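# Seat the strip flat in the slot, wide end back

## Task

Put the strip into the slot along its length so that its wider end touches the slot's back wall, with the strip lying flat and no longer moving.

## Robot and tools

Robot: two arms on a table, left_arm (base near y = +0.281 m) and right_arm (base near y = -0.317 m), each ending in a five-finger hand. right_arm has a right hand, left_arm a mirrored left hand. A post stands behind the arms. Loose objects may get an occasional brief shove from outside.

Frames: the scene frame has its origin at table-top height, midway between the nominal bases, +z up, +x out over the table, left_arm on +y. Arm names do not match image sides. Reported hand positions (metres) and quaternions (wxyz) are in each arm's own base frame and may be off by a few centimetres. Pose offsets you send are measured along the current Hand target's own axes.

Hand point: a point 0.05 m in front of the palm and 0.15 m from the wrist face along the fingers. Its +z runs along the straight fingers, +y out of the palm, +x across the palm away from the thumb on the right hand (toward the thumb on the left hand). Straight fingertips reach 0.06 to 0.07 m past the point, 0.06 m behind it along -y. A wrist bracket on the little-finger side can strike things.

Row layout (28 numbers, all in [-1, 1], always both arms): left_arm dx, dy, dz, rx, ry, rz; left hand thumb_turn, thumb_bend, index, middle, ring, little, force_limit, speed; then the same 14 for right_arm. Pose numbers are an offset from the arm's Hand target at the start of the action, not a pose: 1.0 equals 0.6 m for dx, dy, dz and 180 degrees for rx, ry, rz, which together form one rotation vector. Zeros for all six pose numbers ask nothing new of that arm. Hand motor numbers are absolute targets: -1 open (thumb_turn -1 beside the palm, +1 in front of it; fingers -1 straight, +1 curled). force_limit maps -1..+1 to about 0..10 N at the fingertip (0..15 N for the two thumb motors). speed rises from near zero at -1 to full at +0.48 and stays full above; full travel takes 0.49 s. There is no "no change" value: repeat the hand's last executed eight numbers, or at first its hand_measured plus hand_force_limit and hand_speed.

execute_actions(actions, cameras): actions is a list of actions; each action is up to 15 rows, one per 1/30 s step, with the last row held through step 15. Every row counts from the Hand target at the action's start, so repeating an offset moves further. cameras lists names (cam_head_left, cam_head_right, cam_high, cam_low, cam_left_wrist, cam_right_wrist), ["all"] or []; images come by default only for an empty actions list.

move(target, speed, blend, blocking, cameras): target is one 28-number row or up to 15 rows; every row's pose offsets count from the same starting Hand targets, not from the previous row. Paths are straight, end together, cap at 10 s, and ignore obstacles. speed is m/s per arm path (0.002 to 4.3, default 0.25; turns up to twice that in rad/s), one value or one per target. blend (m) rounds corners; 0 stops at each target. Hand numbers of the first row go out at once; later rows' hand numbers go out on arrival once everything is still. blocking=false returns after about 0.5 s while the move continues. The result adds a move: line (done, off_target, moving, held, fault) plus limits such as paced or held.

wait(seconds): 0 to 3600, sends nothing new; a running move continues. stop(): brakes the running move. zoom_image(camera, region [x0, y0, x1, y1] pixels, at most 504 by 504) of the newest image. show_instructions() shows reference pages. finished_scene() ends the scene irrevocably.

Results: per arm, end_effector_position, end_effector_quat_wxyz, Hand target (the last commanded pose after clipping; next offsets count from it), joint positions, velocities (omitted if all noise-level), torques (drive output, offset and noisy; numbers 3 and 4 wrap at ±28 N m), motor temperatures, hand_measured, hand_stopped_by (moving, target, force, stalled, fault), hand_load_n (positive means pushed open; a lost grip shows as load near 0), hand_force_limit, hand_speed.

Behaviour: orientation commands are clipped to 40 degrees from the measured one per step. Arms often rest 1 to 3 cm (up to 5 cm) short, usually low; a fresh execute_actions call, even all zeros, re-requests the target; otherwise send the remaining gap. Small turns can shift the hand point a lot. A blocked arm keeps pressing until commanded back past its hand point. Gripping: thumb in front of the palm with fingers closed holds items roughly 0.035 to 0.065 m thick; thumb tip against index pad can pinch light things. For gentle grips close at speed -0.94 or lower. To squeeze harder raise force_limit and send a more closed target.

Avoid: dropping or releasing moving parts, slamming or hard pushing, striking fixed or heavy things, anything leaving the table, and any contact or press between the two arms or hands (it can end the scene). Long holds, stretched arms or pushing toward unreachable poses heat motors; at 100 °C an arm goes limp for 30 to 60 s. Before finishing, the strip must stay seated without the robot touching it.

Each tool is called after ">>>" as name([rows], argument=value, ...), one row to a line, values as JSON.

Reference images:

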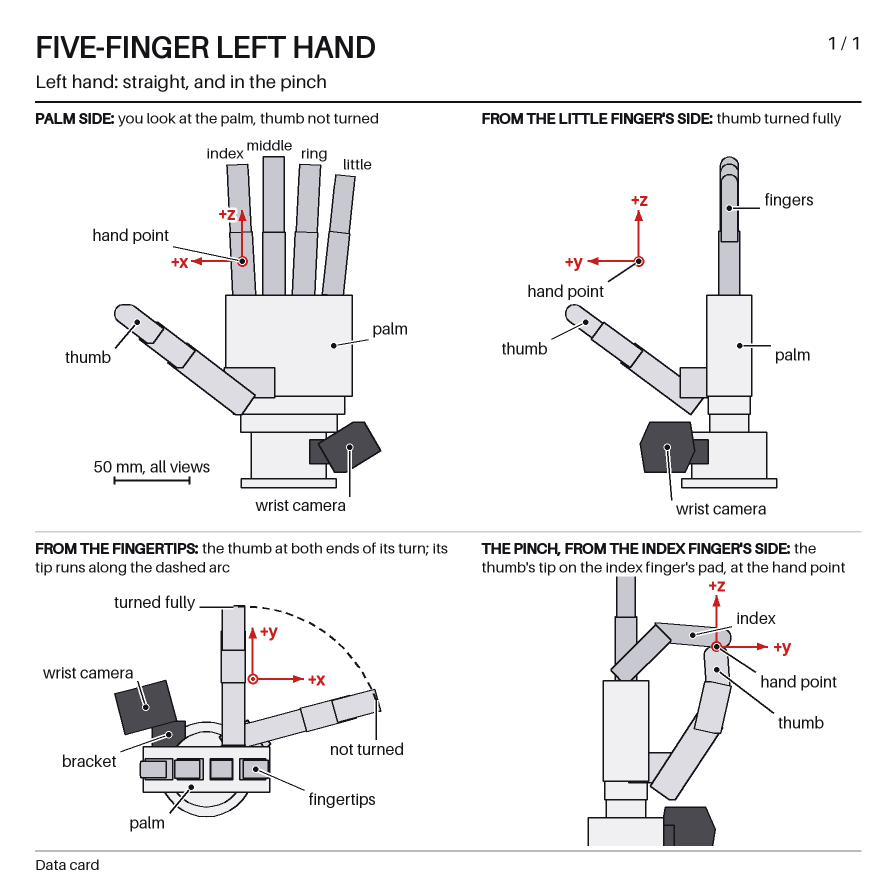

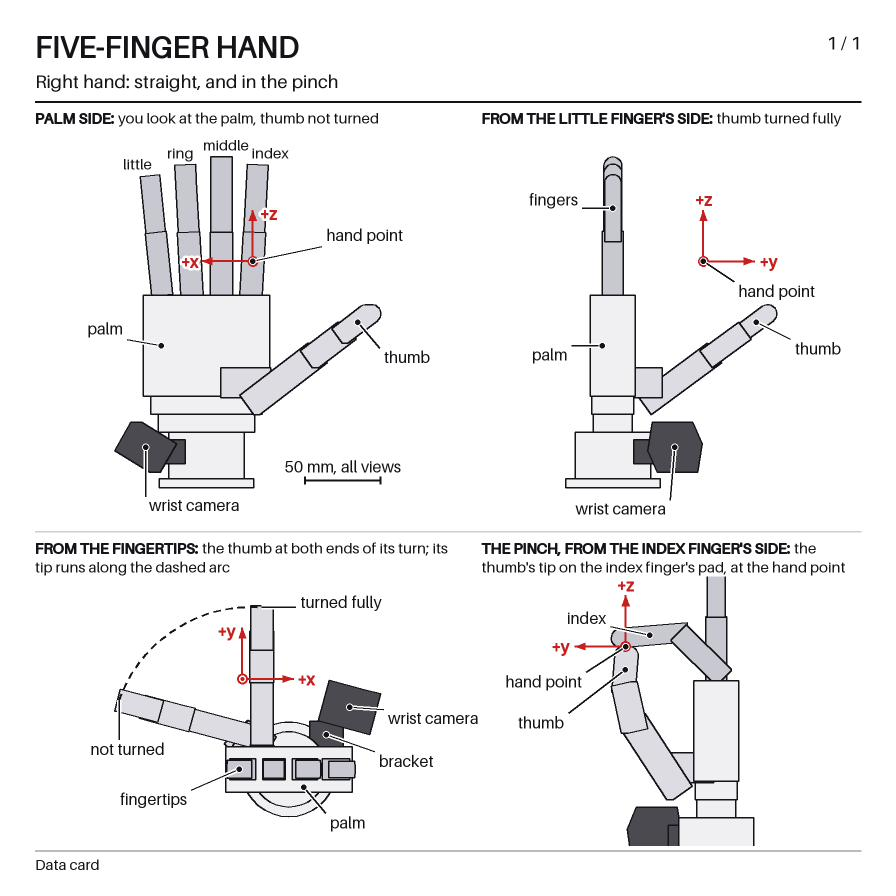

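## Session

>>> execute_actions(actions=[])

Scene clock: 0.00 s.
left_arm: end_effector_position=(+0.3448, -0.0801, +0.3284) hand_measured=(-1.000, -1.000, -1.000, -1.000, -1.000, -1.000) hand_load_n=(+0.0, +0.0, +0.0, +0.0, +0.0, +0.0) hand_stopped_by=(target, target, target, target, target, target) hand_force_limit=0.00 hand_speed=-0.80 end_effector_quat_wxyz=(+0.109, +0.547, -0.585, +0.589) | right_arm: end_effector_position=(+0.4041, -0.1079, +0.2038) hand_measured=(-1.000, -1.000, -1.000, -1.000, -1.000, -1.000) hand_load_n=(+0.0, +0.0, +0.0, +0.0, +0.0, +0.0) hand_stopped_by=(target, target, target, target, target, target) hand_force_limit=0.00 hand_speed=-0.80 end_effector_quat_wxyz=(+0.047, -0.206, +0.959, -0.186)
Joint positions: left_arm=[0.351 1.066 0.958 -0.83 1.212 -0.029] | right_arm=[-0.281 1.288 1.194 -1.209 0.281 0.828]
Joint velocities: within noise
Joint torques (N m): no reading
Motor temperatures (°C): left_arm=[28 23 23 25 25 22] | right_arm=[27 23 23 23 23 20]
Heat: left arm: hottest waist 28 °C; right arm: hottest waist 27 °C.
Hand target: left_arm +0.3486, -0.0787, +0.3365; +0.101, +0.542, -0.588, +0.592 | right_arm +0.4098, -0.1095, +0.2098; +0.054, -0.205, +0.959, -0.189

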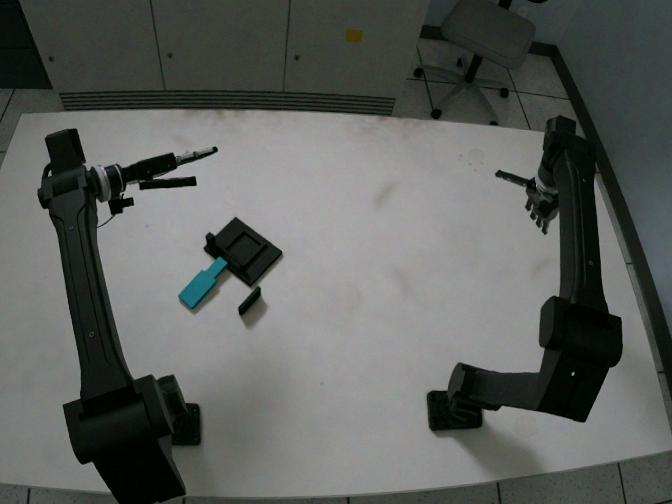

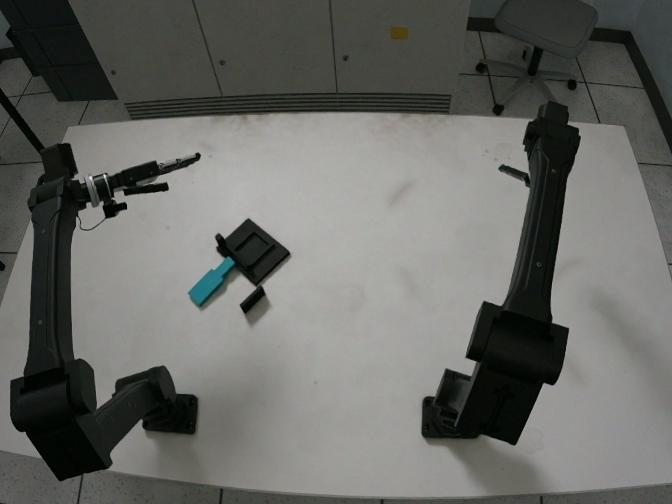

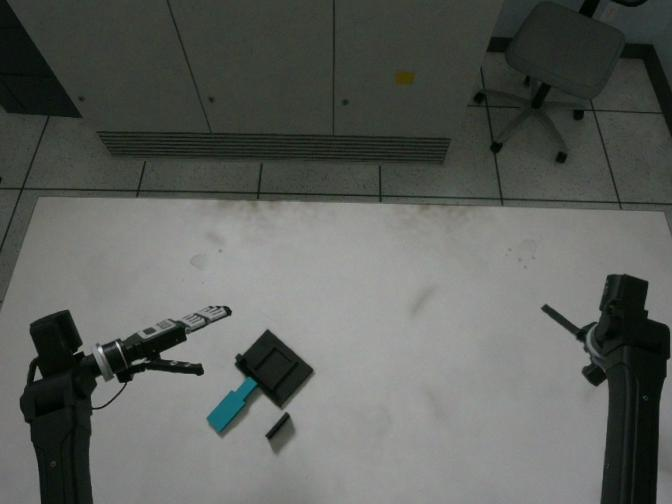

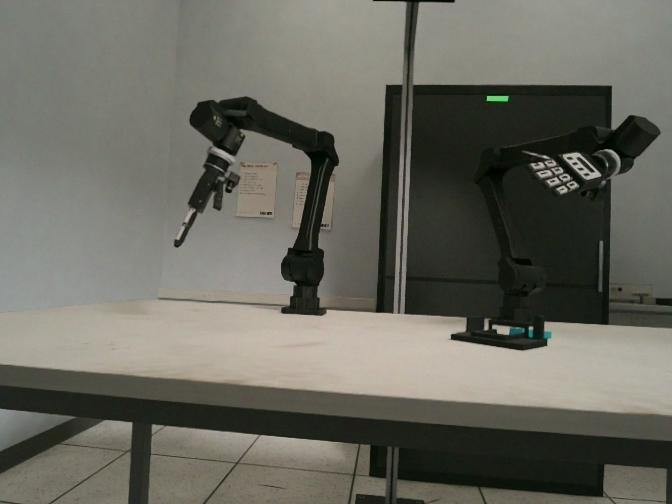

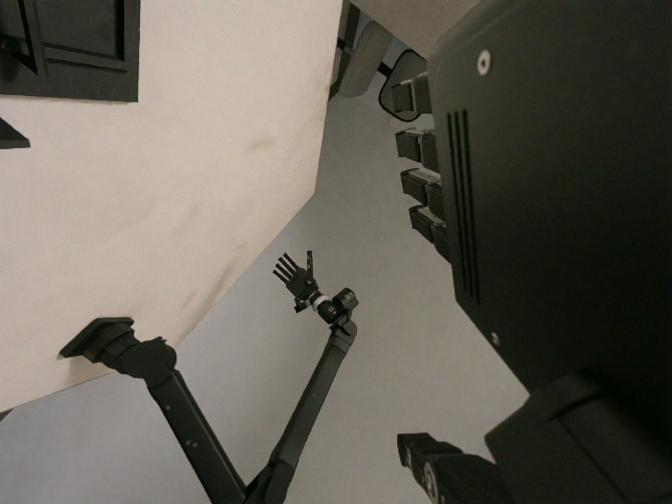

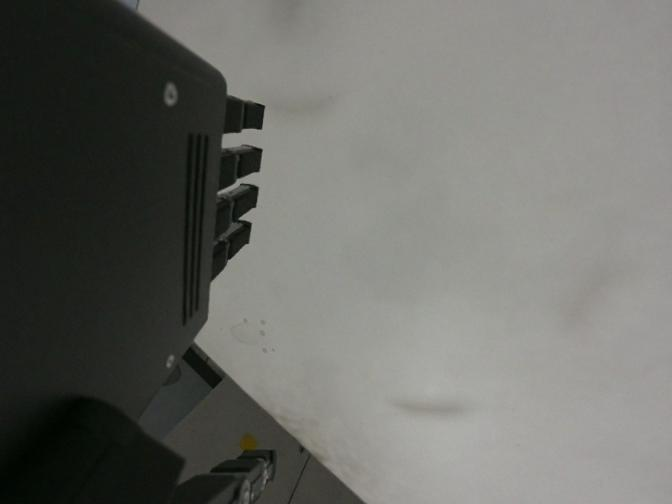

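>>> zoom_image(camera="cam_head_right", region=[170, 200, 310, 320])

>>> zoom_image(camera="cam_high", region=[190, 310, 340, 460])

>>> zoom_image(camera="cam_low", region=[430, 300, 580, 360])

>>> zoom_image(camera="cam_head_left", region=[160, 200, 300, 330])

Scaled by 3.600 from the camera's image (finer frame: 960x720).

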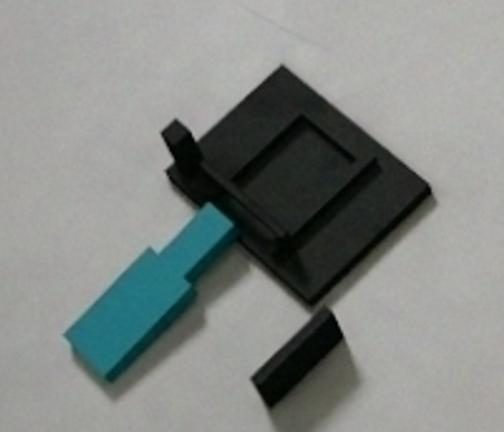

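Scaled by 3.360 from the camera's image (finer frame: 960x720).

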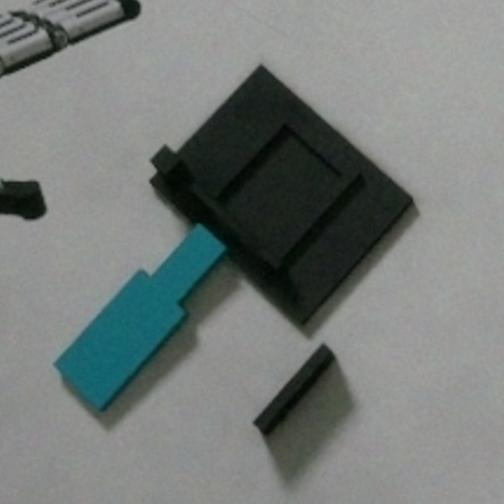

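Scaled by 3.360 from the camera's image (finer frame: 960x720).

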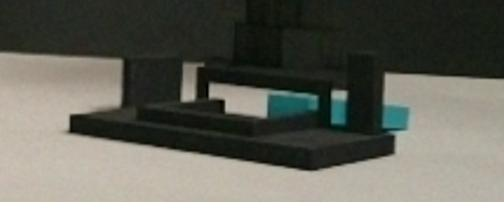

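Scaled by 3.600 from the camera's image (finer frame: 960x720).

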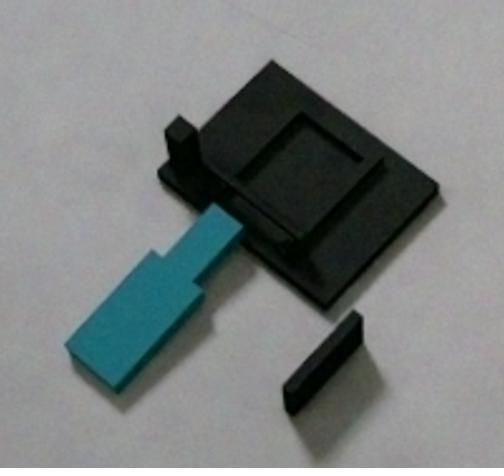

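>>> move(target=[-0.122,0.094,-0.0145,-0.222,0.079,0.372,-1,-1,-1,-1,-1,-1,0,-0.8,0,0,0,0,0,0,-1,-1,-1,-1,-1,-1,0,-0.8], cameras=["all"])

Scene clock: 218.23 s.
left_arm: end_effector_position=(+0.3204, -0.0502, +0.2362) hand_measured=(-1.000, -1.000, -1.000, -1.000, -1.000, -1.000) hand_load_n=(+0.0, -0.5, +0.0, +0.0, +0.0, +0.0) hand_stopped_by=(target, target, target, target, target, target) hand_force_limit=0.00 hand_speed=-0.80 end_effector_quat_wxyz=(-0.019, -0.018, +0.922, -0.387) | right_arm: end_effector_position=(+0.4041, -0.1079, +0.2038) hand_measured=(-1.000, -1.000, -1.000, -1.000, -1.000, -1.000) hand_load_n=(-0.5, +0.0, +0.0, +0.0, +0.5, +0.0) hand_stopped_by=(target, target, target, target, target, target) hand_force_limit=0.00 hand_speed=-0.80 end_effector_quat_wxyz=(+0.047, -0.206, +0.959, -0.186)
Joint positions: left_arm=[0.132 1.316 1.244 -1.66 0.783 1.73] | right_arm=[-0.281 1.288 1.194 -1.209 0.281 0.828]
Joint torques (N m): left_arm=[0.15 -8.59 10.3 -0.23 0.45 0.15] | right_arm=[0.15 -9.35 10.56 0.7 0.2 -0.01]
Motor temperatures (°C): left_arm=[27 23 31 24 25 22] | right_arm=[27 24 28 22 23 20]
Heat: left arm: hottest elbow 31 °C; right arm: hottest elbow 28 °C.
Hand target: left_arm +0.3300, -0.0500, +0.2503; +0.000, +0.000, +0.924, -0.383 | right_arm +0.4098, -0.1095, +0.2098; +0.054, -0.205, +0.959, -0.189
Off the commanded pose: left_arm 0.017 m, 3 deg | right_arm 0.008 m, 1 deg.
move: off_target (left_arm)

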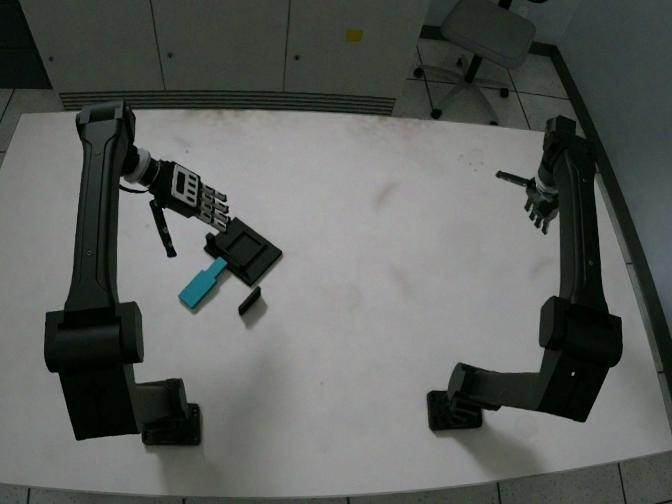

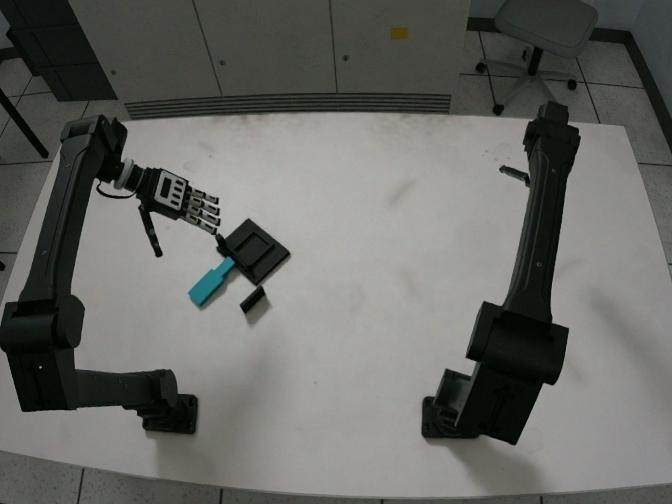

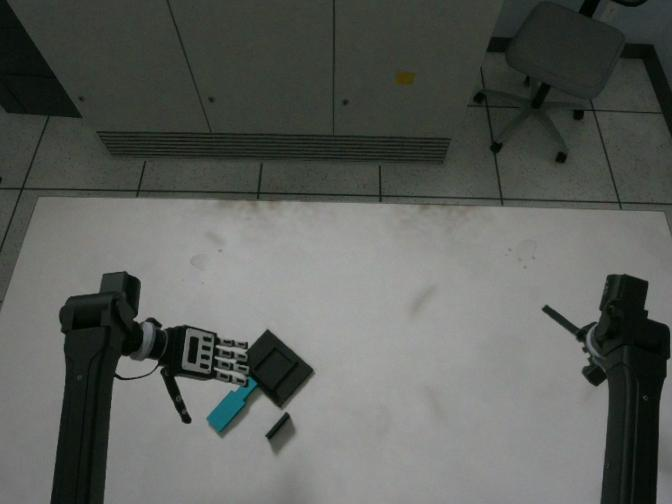

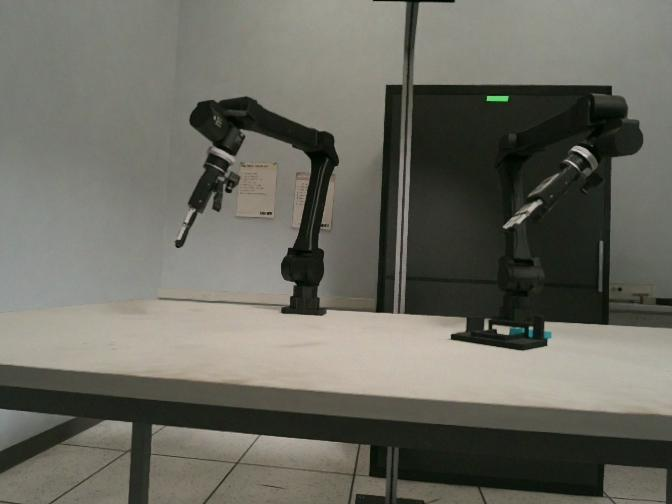

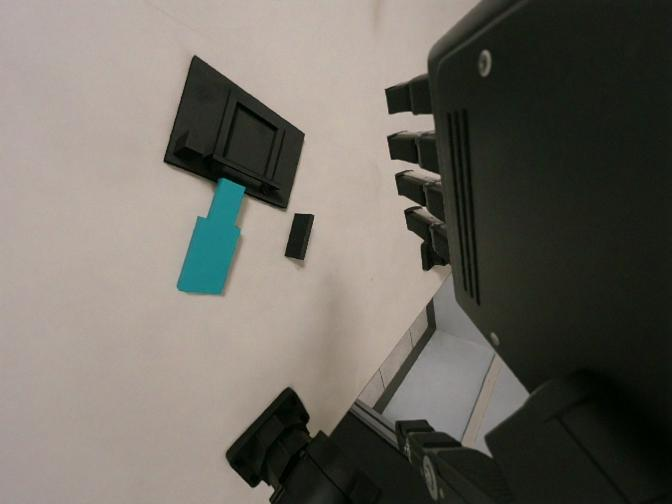

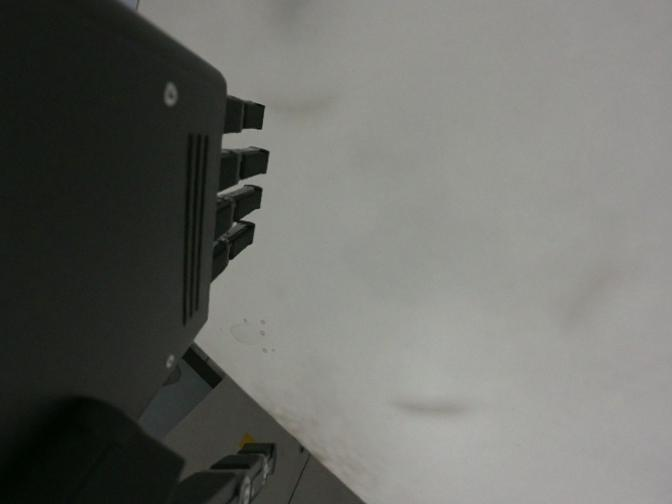

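>>> zoom_image(camera="cam_left_wrist", region=[150, 40, 330, 310])

>>> zoom_image(camera="cam_left_wrist", region=[150, 40, 320, 220])

Scaled by 1.867 from the camera's image (finer frame: 960x720).

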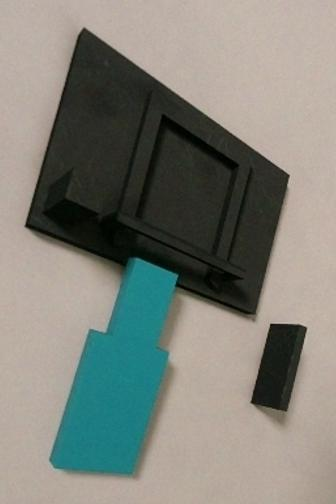

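Scaled by 2.800 from the camera's image (finer frame: 960x720).

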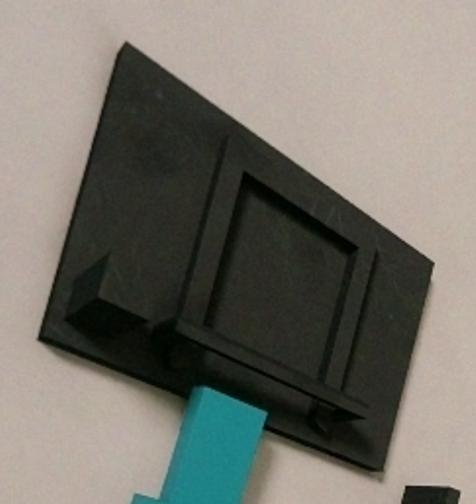

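>>> move(target=[0.095,0.111,0.078,0.0135,-0.553,-0.507,1,-1,-0.1,-0.1,0.9,0.9,-0.5,-0.2,0,0,0,0,0,0,-1,-1,-1,-1,-1,-1,0,-0.8], cameras=["all"])

Scene clock: 355.90 s.
left_arm: end_effector_position=(+0.2654, -0.0301, +0.1558) hand_measured=(+1.000, -1.000, -0.100, -0.100, +0.900, +0.900) hand_load_n=(+0.0, +0.0, +0.5, +0.0, +0.0, +0.0) hand_stopped_by=(target, target, target, target, target, target) hand_force_limit=-0.50 hand_speed=-0.20 end_effector_quat_wxyz=(-0.390, +0.837, -0.354, +0.149) | right_arm: end_effector_position=(+0.4041, -0.1079, +0.2038) hand_measured=(-1.000, -1.000, -1.000, -1.000, -1.000, -1.000) hand_load_n=(-0.5, +0.0, +0.0, +0.0, +0.0, +0.0) hand_stopped_by=(target, target, target, target, target, target) hand_force_limit=0.00 hand_speed=-0.80 end_effector_quat_wxyz=(+0.047, -0.206, +0.959, -0.186)
Joint positions: left_arm=[-0.474 0.74 0.642 -1.151 -0.815 -1.105] | right_arm=[-0.281 1.288 1.194 -1.209 0.281 0.828]
Joint torques (N m): left_arm=[-0.09 -1.2 10.58 0.43 -0.93 -0.2] | right_arm=[0.09 -9.35 10.51 0.68 0.19 -0.02]
Heat: left arm: hottest elbow 33 °C; right arm: hottest elbow 29 °C.
Hand target: left_arm +0.2730, -0.0361, +0.1701; -0.390, +0.838, -0.347, +0.162 | right_arm +0.4098, -0.1095, +0.2098; +0.054, -0.205, +0.959, -0.189
Off the commanded pose: left_arm 0.017 m, 2 deg | right_arm 0.008 m, 1 deg.
move: off_target (left_arm)

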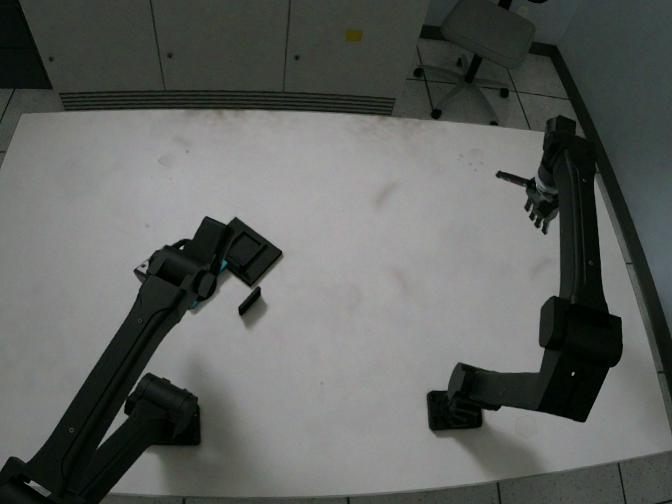

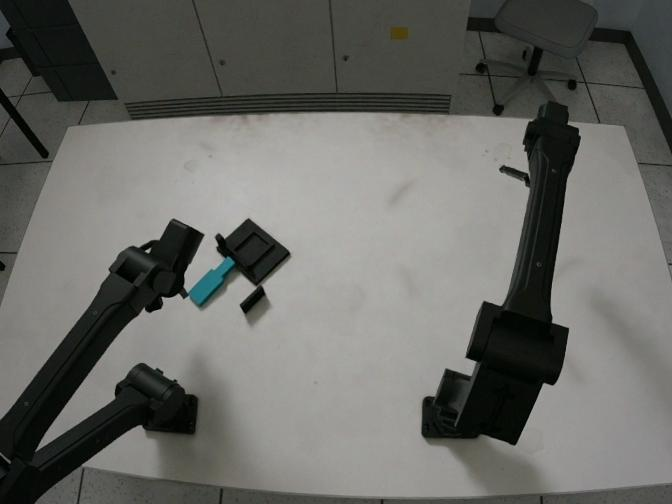

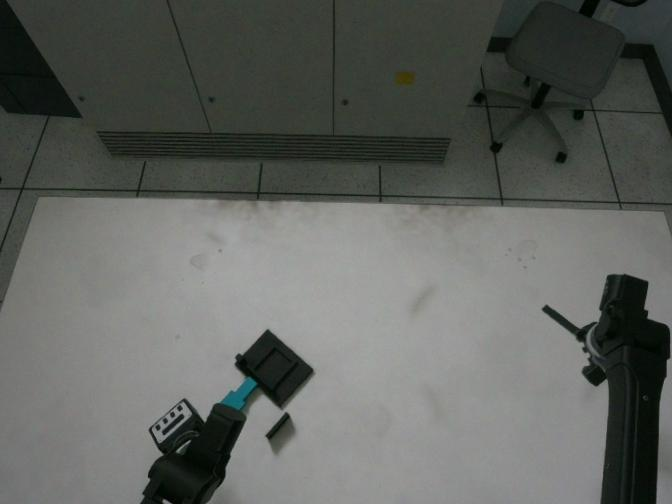

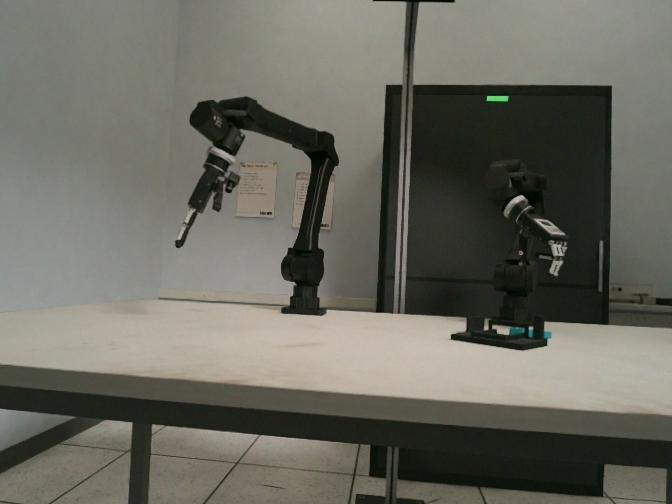

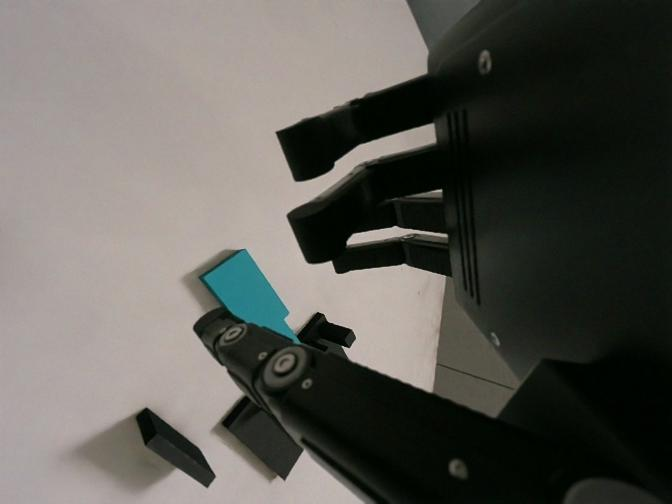

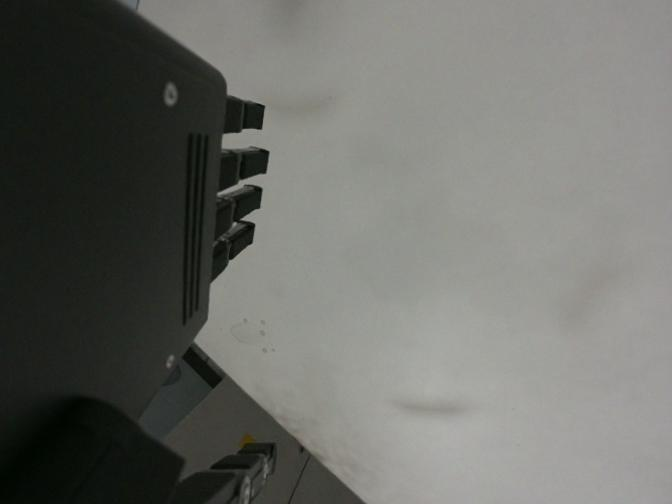

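>>> zoom_image(camera="cam_left_wrist", region=[120, 230, 370, 490])

Scaled by 1.938 from the camera's image (finer frame: 960x720).

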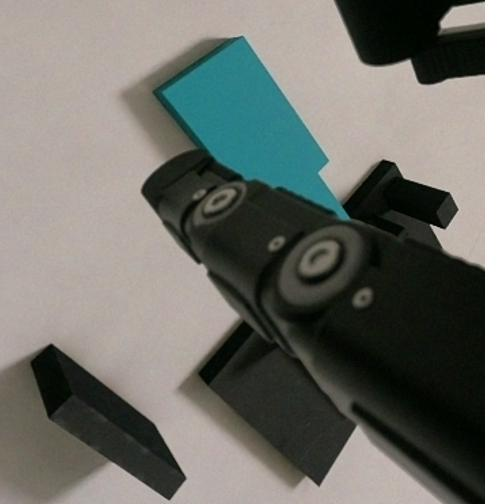

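>>> move(target=[0.0648,0.0717,0.0832,0,0,0,1,-1,-0.1,-0.1,0.9,0.9,-0.5,-0.2,0,0,0,0,0,0,-1,-1,-1,-1,-1,-1,0,-0.8], speed=0.15, cameras=["cam_head_left", "cam_high", "cam_low", "cam_left_wrist"])

Scene clock: 453.73 s.
left_arm: end_effector_position=(+0.3087, -0.0552, +0.1100) hand_measured=(+1.000, -1.000, -0.100, -0.100, +0.900, +0.900) hand_load_n=(+0.0, +0.0, +0.0, +0.5, +0.0, +0.0) hand_stopped_by=(target, target, target, target, target, target) hand_force_limit=-0.50 hand_speed=-0.20 end_effector_quat_wxyz=(-0.390, +0.837, -0.349, +0.160) | right_arm: end_effector_position=(+0.4041, -0.1079, +0.2038) hand_measured=(-1.000, -1.000, -1.000, -1.000, -1.000, -1.000) hand_load_n=(+0.0, +0.0, +0.0, +0.0, +0.0, +0.0) hand_stopped_by=(target, target, target, target, target, target) hand_force_limit=0.00 hand_speed=-0.80 end_effector_quat_wxyz=(+0.047, -0.206, +0.959, -0.186)
Joint positions: left_arm=[-0.485 0.936 0.604 -0.904 -0.819 -1.121] | right_arm=[-0.281 1.288 1.194 -1.209 0.281 0.828]
Joint torques (N m): left_arm=[0.21 -3.31 6.98 1.2 -0.87 -0.13] | right_arm=[0.15 -9.47 10.54 0.7 0.19 -0.02]
Motor temperatures (°C): left_arm=[26 23 37 24 25 21] | right_arm=[26 24 29 22 23 19]
Heat: left arm: hottest elbow 37 °C; right arm: hottest elbow 29 °C.
Hand target: left_arm +0.3080, -0.0561, +0.1051; -0.390, +0.838, -0.346, +0.162 | right_arm +0.4098, -0.1095, +0.2098; +0.054, -0.205, +0.959, -0.189
Off the commanded pose: left_arm 0.005 m, 0 deg | right_arm 0.008 m, 1 deg.
move: done

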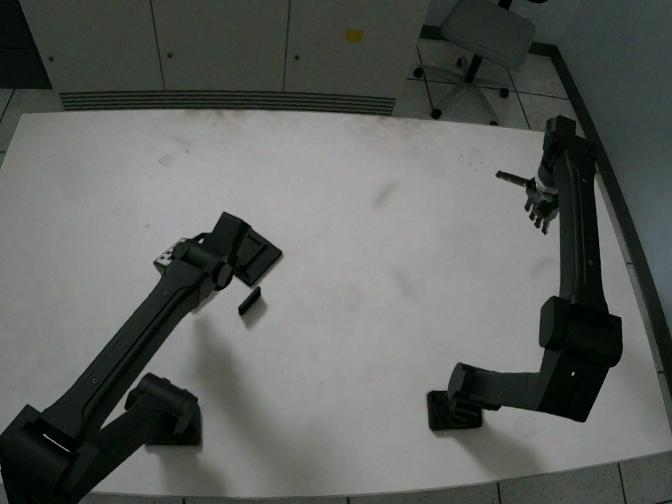

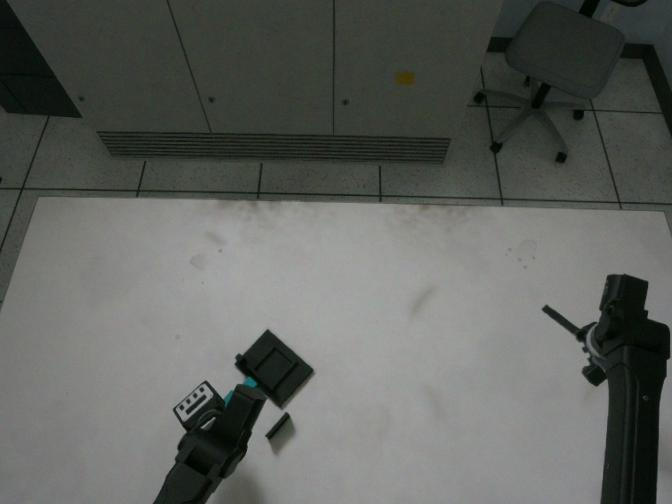

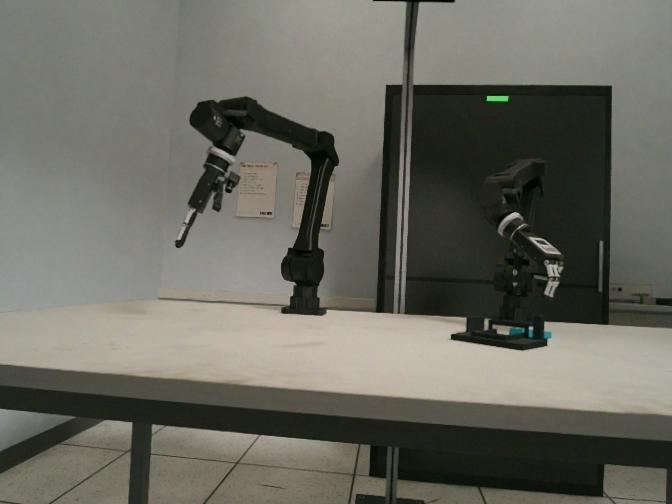

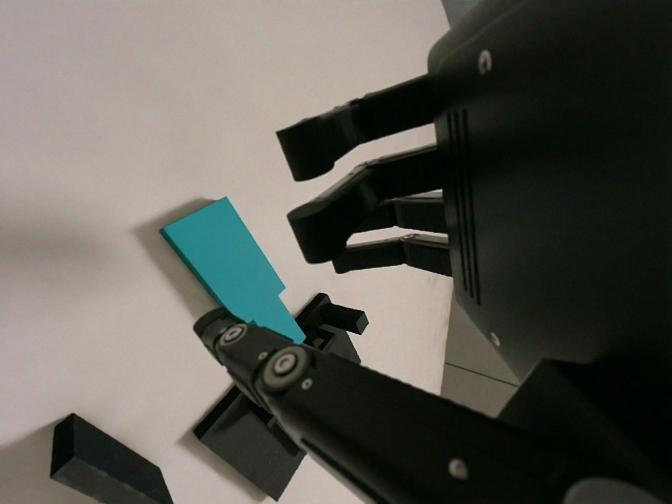

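>>> move(target=[0.0707,0.0525,0.0595,0,0,0,1,-1,-0.35,-0.35,0.9,0.9,-0.5,-0.2,0,0,0,0,0,0,-1,-1,-1,-1,-1,-1,0,-0.8], speed=0.12, cameras=["cam_head_right", "cam_high", "cam_low", "cam_left_wrist"])

Scene clock: 505.00 s.
left_arm: end_effector_position=(+0.3431, -0.0792, +0.0609) hand_measured=(+1.000, -1.000, -0.350, -0.350, +0.900, +0.900) hand_load_n=(+0.0, +0.0, +0.0, +0.0, +0.0, +0.5) hand_stopped_by=(target, target, target, target, target, target) hand_force_limit=-0.50 hand_speed=-0.20 end_effector_quat_wxyz=(-0.390, +0.837, -0.350, +0.157) | right_arm: end_effector_position=(+0.4041, -0.1079, +0.2038) hand_measured=(-1.000, -1.000, -1.000, -1.000, -1.000, -1.000) hand_load_n=(+0.0, +0.0, +0.0, +0.0, +0.0, +0.0) hand_stopped_by=(target, target, target, target, target, target) hand_force_limit=0.00 hand_speed=-0.80 end_effector_quat_wxyz=(+0.047, -0.206, +0.959, -0.186)
Joint positions: left_arm=[-0.503 1.161 0.604 -0.703 -0.824 -1.144] | right_arm=[-0.281 1.288 1.194 -1.209 0.281 0.828]
Joint torques (N m): left_arm=[0.03 -5.25 6.49 1.26 -0.94 -0.19] | right_arm=[0.03 -9.29 10.52 0.68 0.21 -0.01]
Motor temperatures (°C): left_arm=[26 23 32 24 24 21] | right_arm=[26 24 29 22 23 19]
Heat: left arm: hottest elbow 32 °C; right arm: hottest elbow 29 °C.
Hand target: left_arm +0.3430, -0.0813, +0.0581; -0.390, +0.838, -0.347, +0.162 | right_arm +0.4098, -0.1095, +0.2098; +0.054, -0.205, +0.959, -0.189
Off the commanded pose: left_arm 0.003 m, 1 deg | right_arm 0.008 m, 1 deg.
move: done

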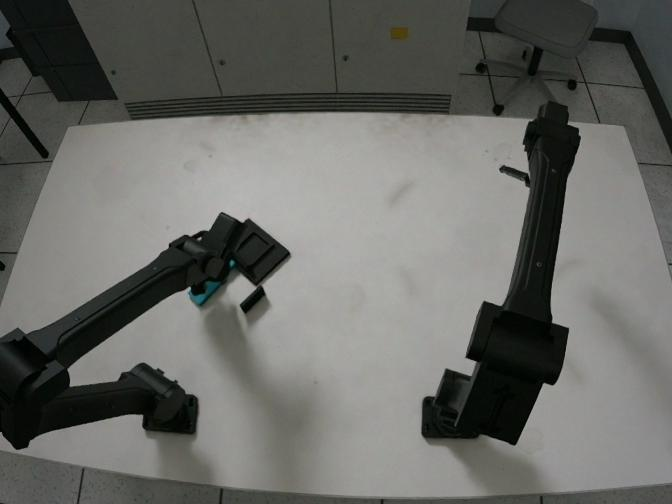

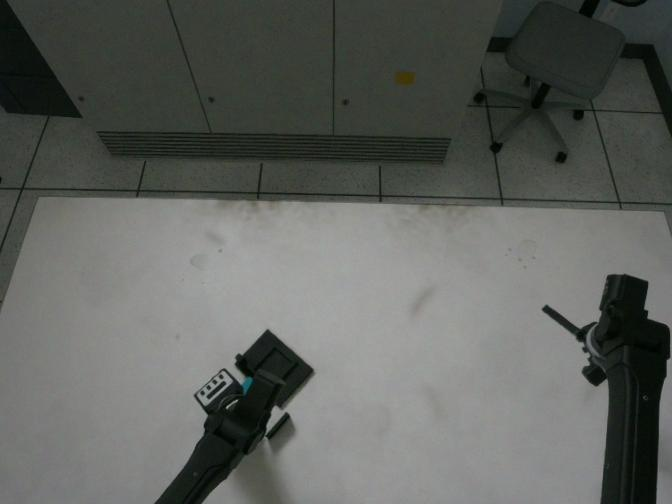

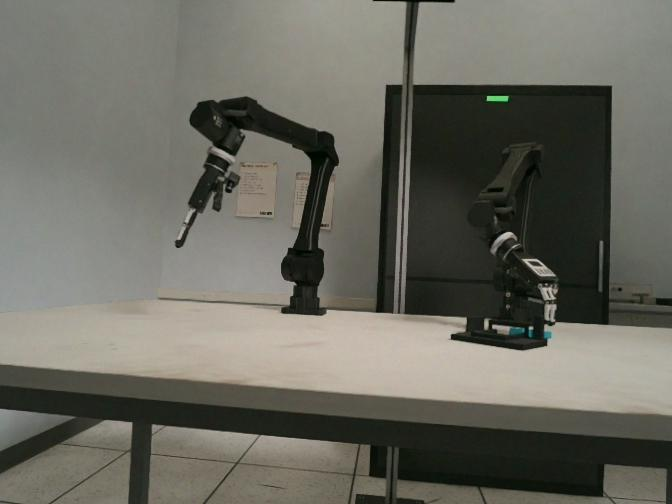

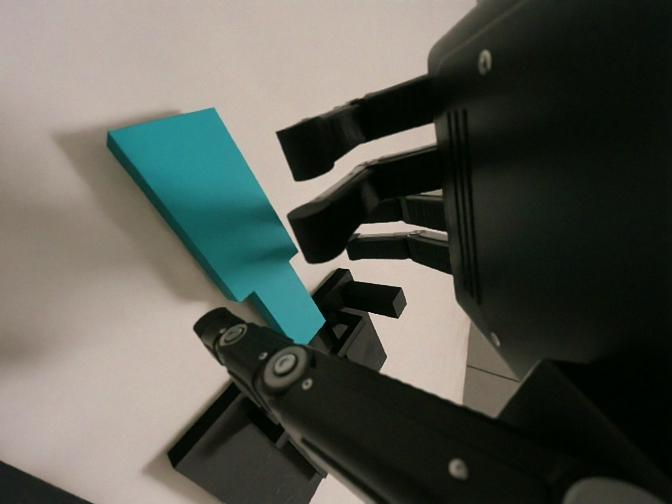

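>>> zoom_image(camera="cam_left_wrist", region=[90, 90, 420, 420])

>>> zoom_image(camera="cam_low", region=[440, 200, 600, 360])

Scaled by 1.527 from the camera's image (finer frame: 960x720).

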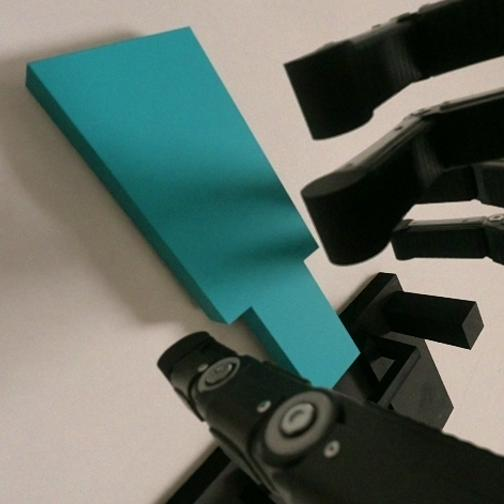

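Scaled by 3.150 from the camera's image (finer frame: 960x720).

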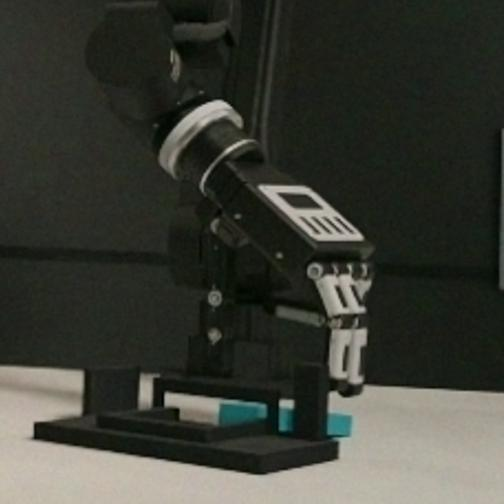

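>>> move(target=[-0.007,0.0324,0.021,0,-0.0255,-0.0214,1,-1,-0.35,-0.35,0.9,0.9,-0.5,-0.2,0,0,0,0,0,0,-1,-1,-1,-1,-1,-1,0,-0.8], speed=0.08, cameras=["cam_high", "cam_low", "cam_left_wrist"])

>>> zoom_image(camera="cam_low", region=[480, 260, 600, 360])

>>> zoom_image(camera="cam_left_wrist", region=[90, 90, 420, 420])

Scene clock: 557.63 s.
left_arm: end_effector_position=(+0.3410, -0.0792, +0.0386) hand_measured=(+1.000, -1.000, -0.350, -0.350, +0.900, +0.900) hand_load_n=(+0.0, +0.0, +0.0, +0.0, +0.0, +0.0) hand_stopped_by=(target, target, target, target, target, target) hand_force_limit=-0.50 hand_speed=-0.20 end_effector_quat_wxyz=(-0.396, +0.855, -0.301, +0.145) | right_arm: end_effector_position=(+0.4041, -0.1079, +0.2038) hand_measured=(-1.000, -1.000, -1.000, -1.000, -1.000, -1.000) hand_load_n=(-0.5, +0.0, +0.0, +0.0, +0.0, +0.0) hand_stopped_by=(target, target, target, target, target, target) hand_force_limit=0.00 hand_speed=-0.80 end_effector_quat_wxyz=(+0.047, -0.206, +0.959, -0.186)
Joint positions: left_arm=[-0.527 1.247 0.604 -0.737 -0.855 -1.333] | right_arm=[-0.281 1.288 1.194 -1.209 0.281 0.828]
Joint torques (N m): left_arm=[-0.15 -5.36 6.37 0.24 -0.98 -0.17] | right_arm=[0.15 -9.41 10.55 0.68 0.2 -0.02]
Heat: left arm: hottest elbow 30 °C; right arm: hottest elbow 29 °C.
Hand target: left_arm +0.3380, -0.0804, +0.0350; -0.397, +0.855, -0.302, +0.141 | right_arm +0.4098, -0.1095, +0.2098; +0.054, -0.205, +0.959, -0.189
Off the commanded pose: left_arm 0.005 m, 1 deg | right_arm 0.008 m, 1 deg.
move: done

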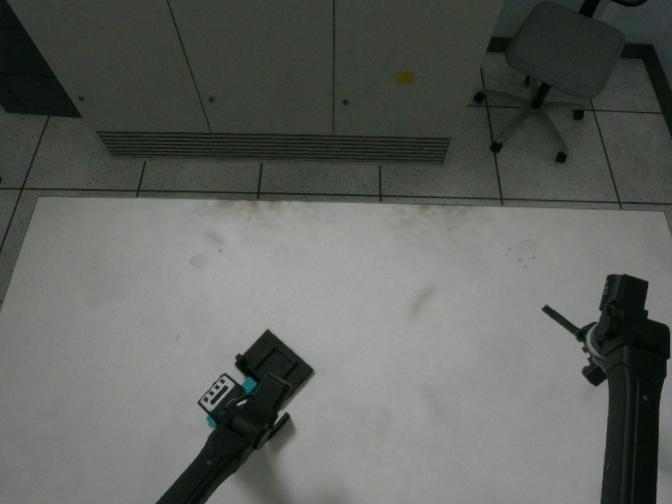

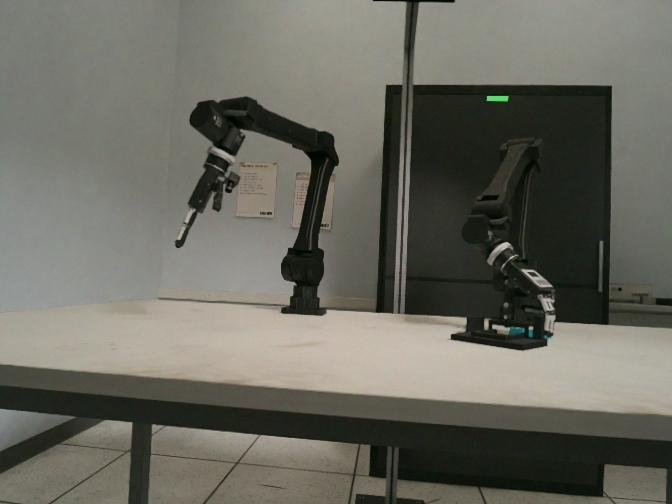

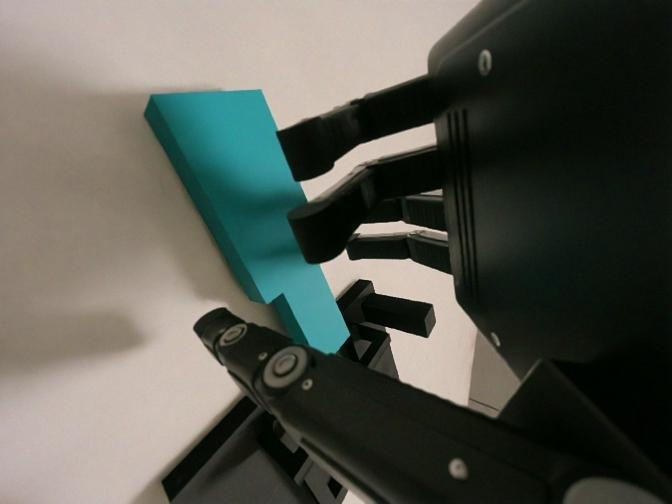

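Scaled by 4.200 from the camera's image (finer frame: 960x720).

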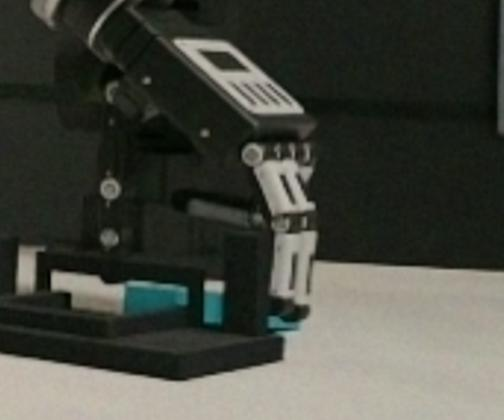

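Scaled by 1.527 from the camera's image (finer frame: 960x720).

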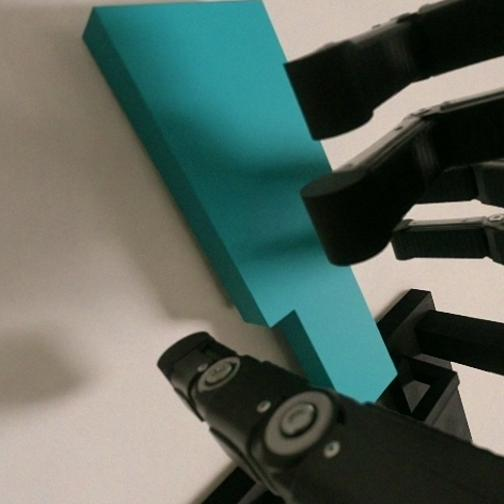

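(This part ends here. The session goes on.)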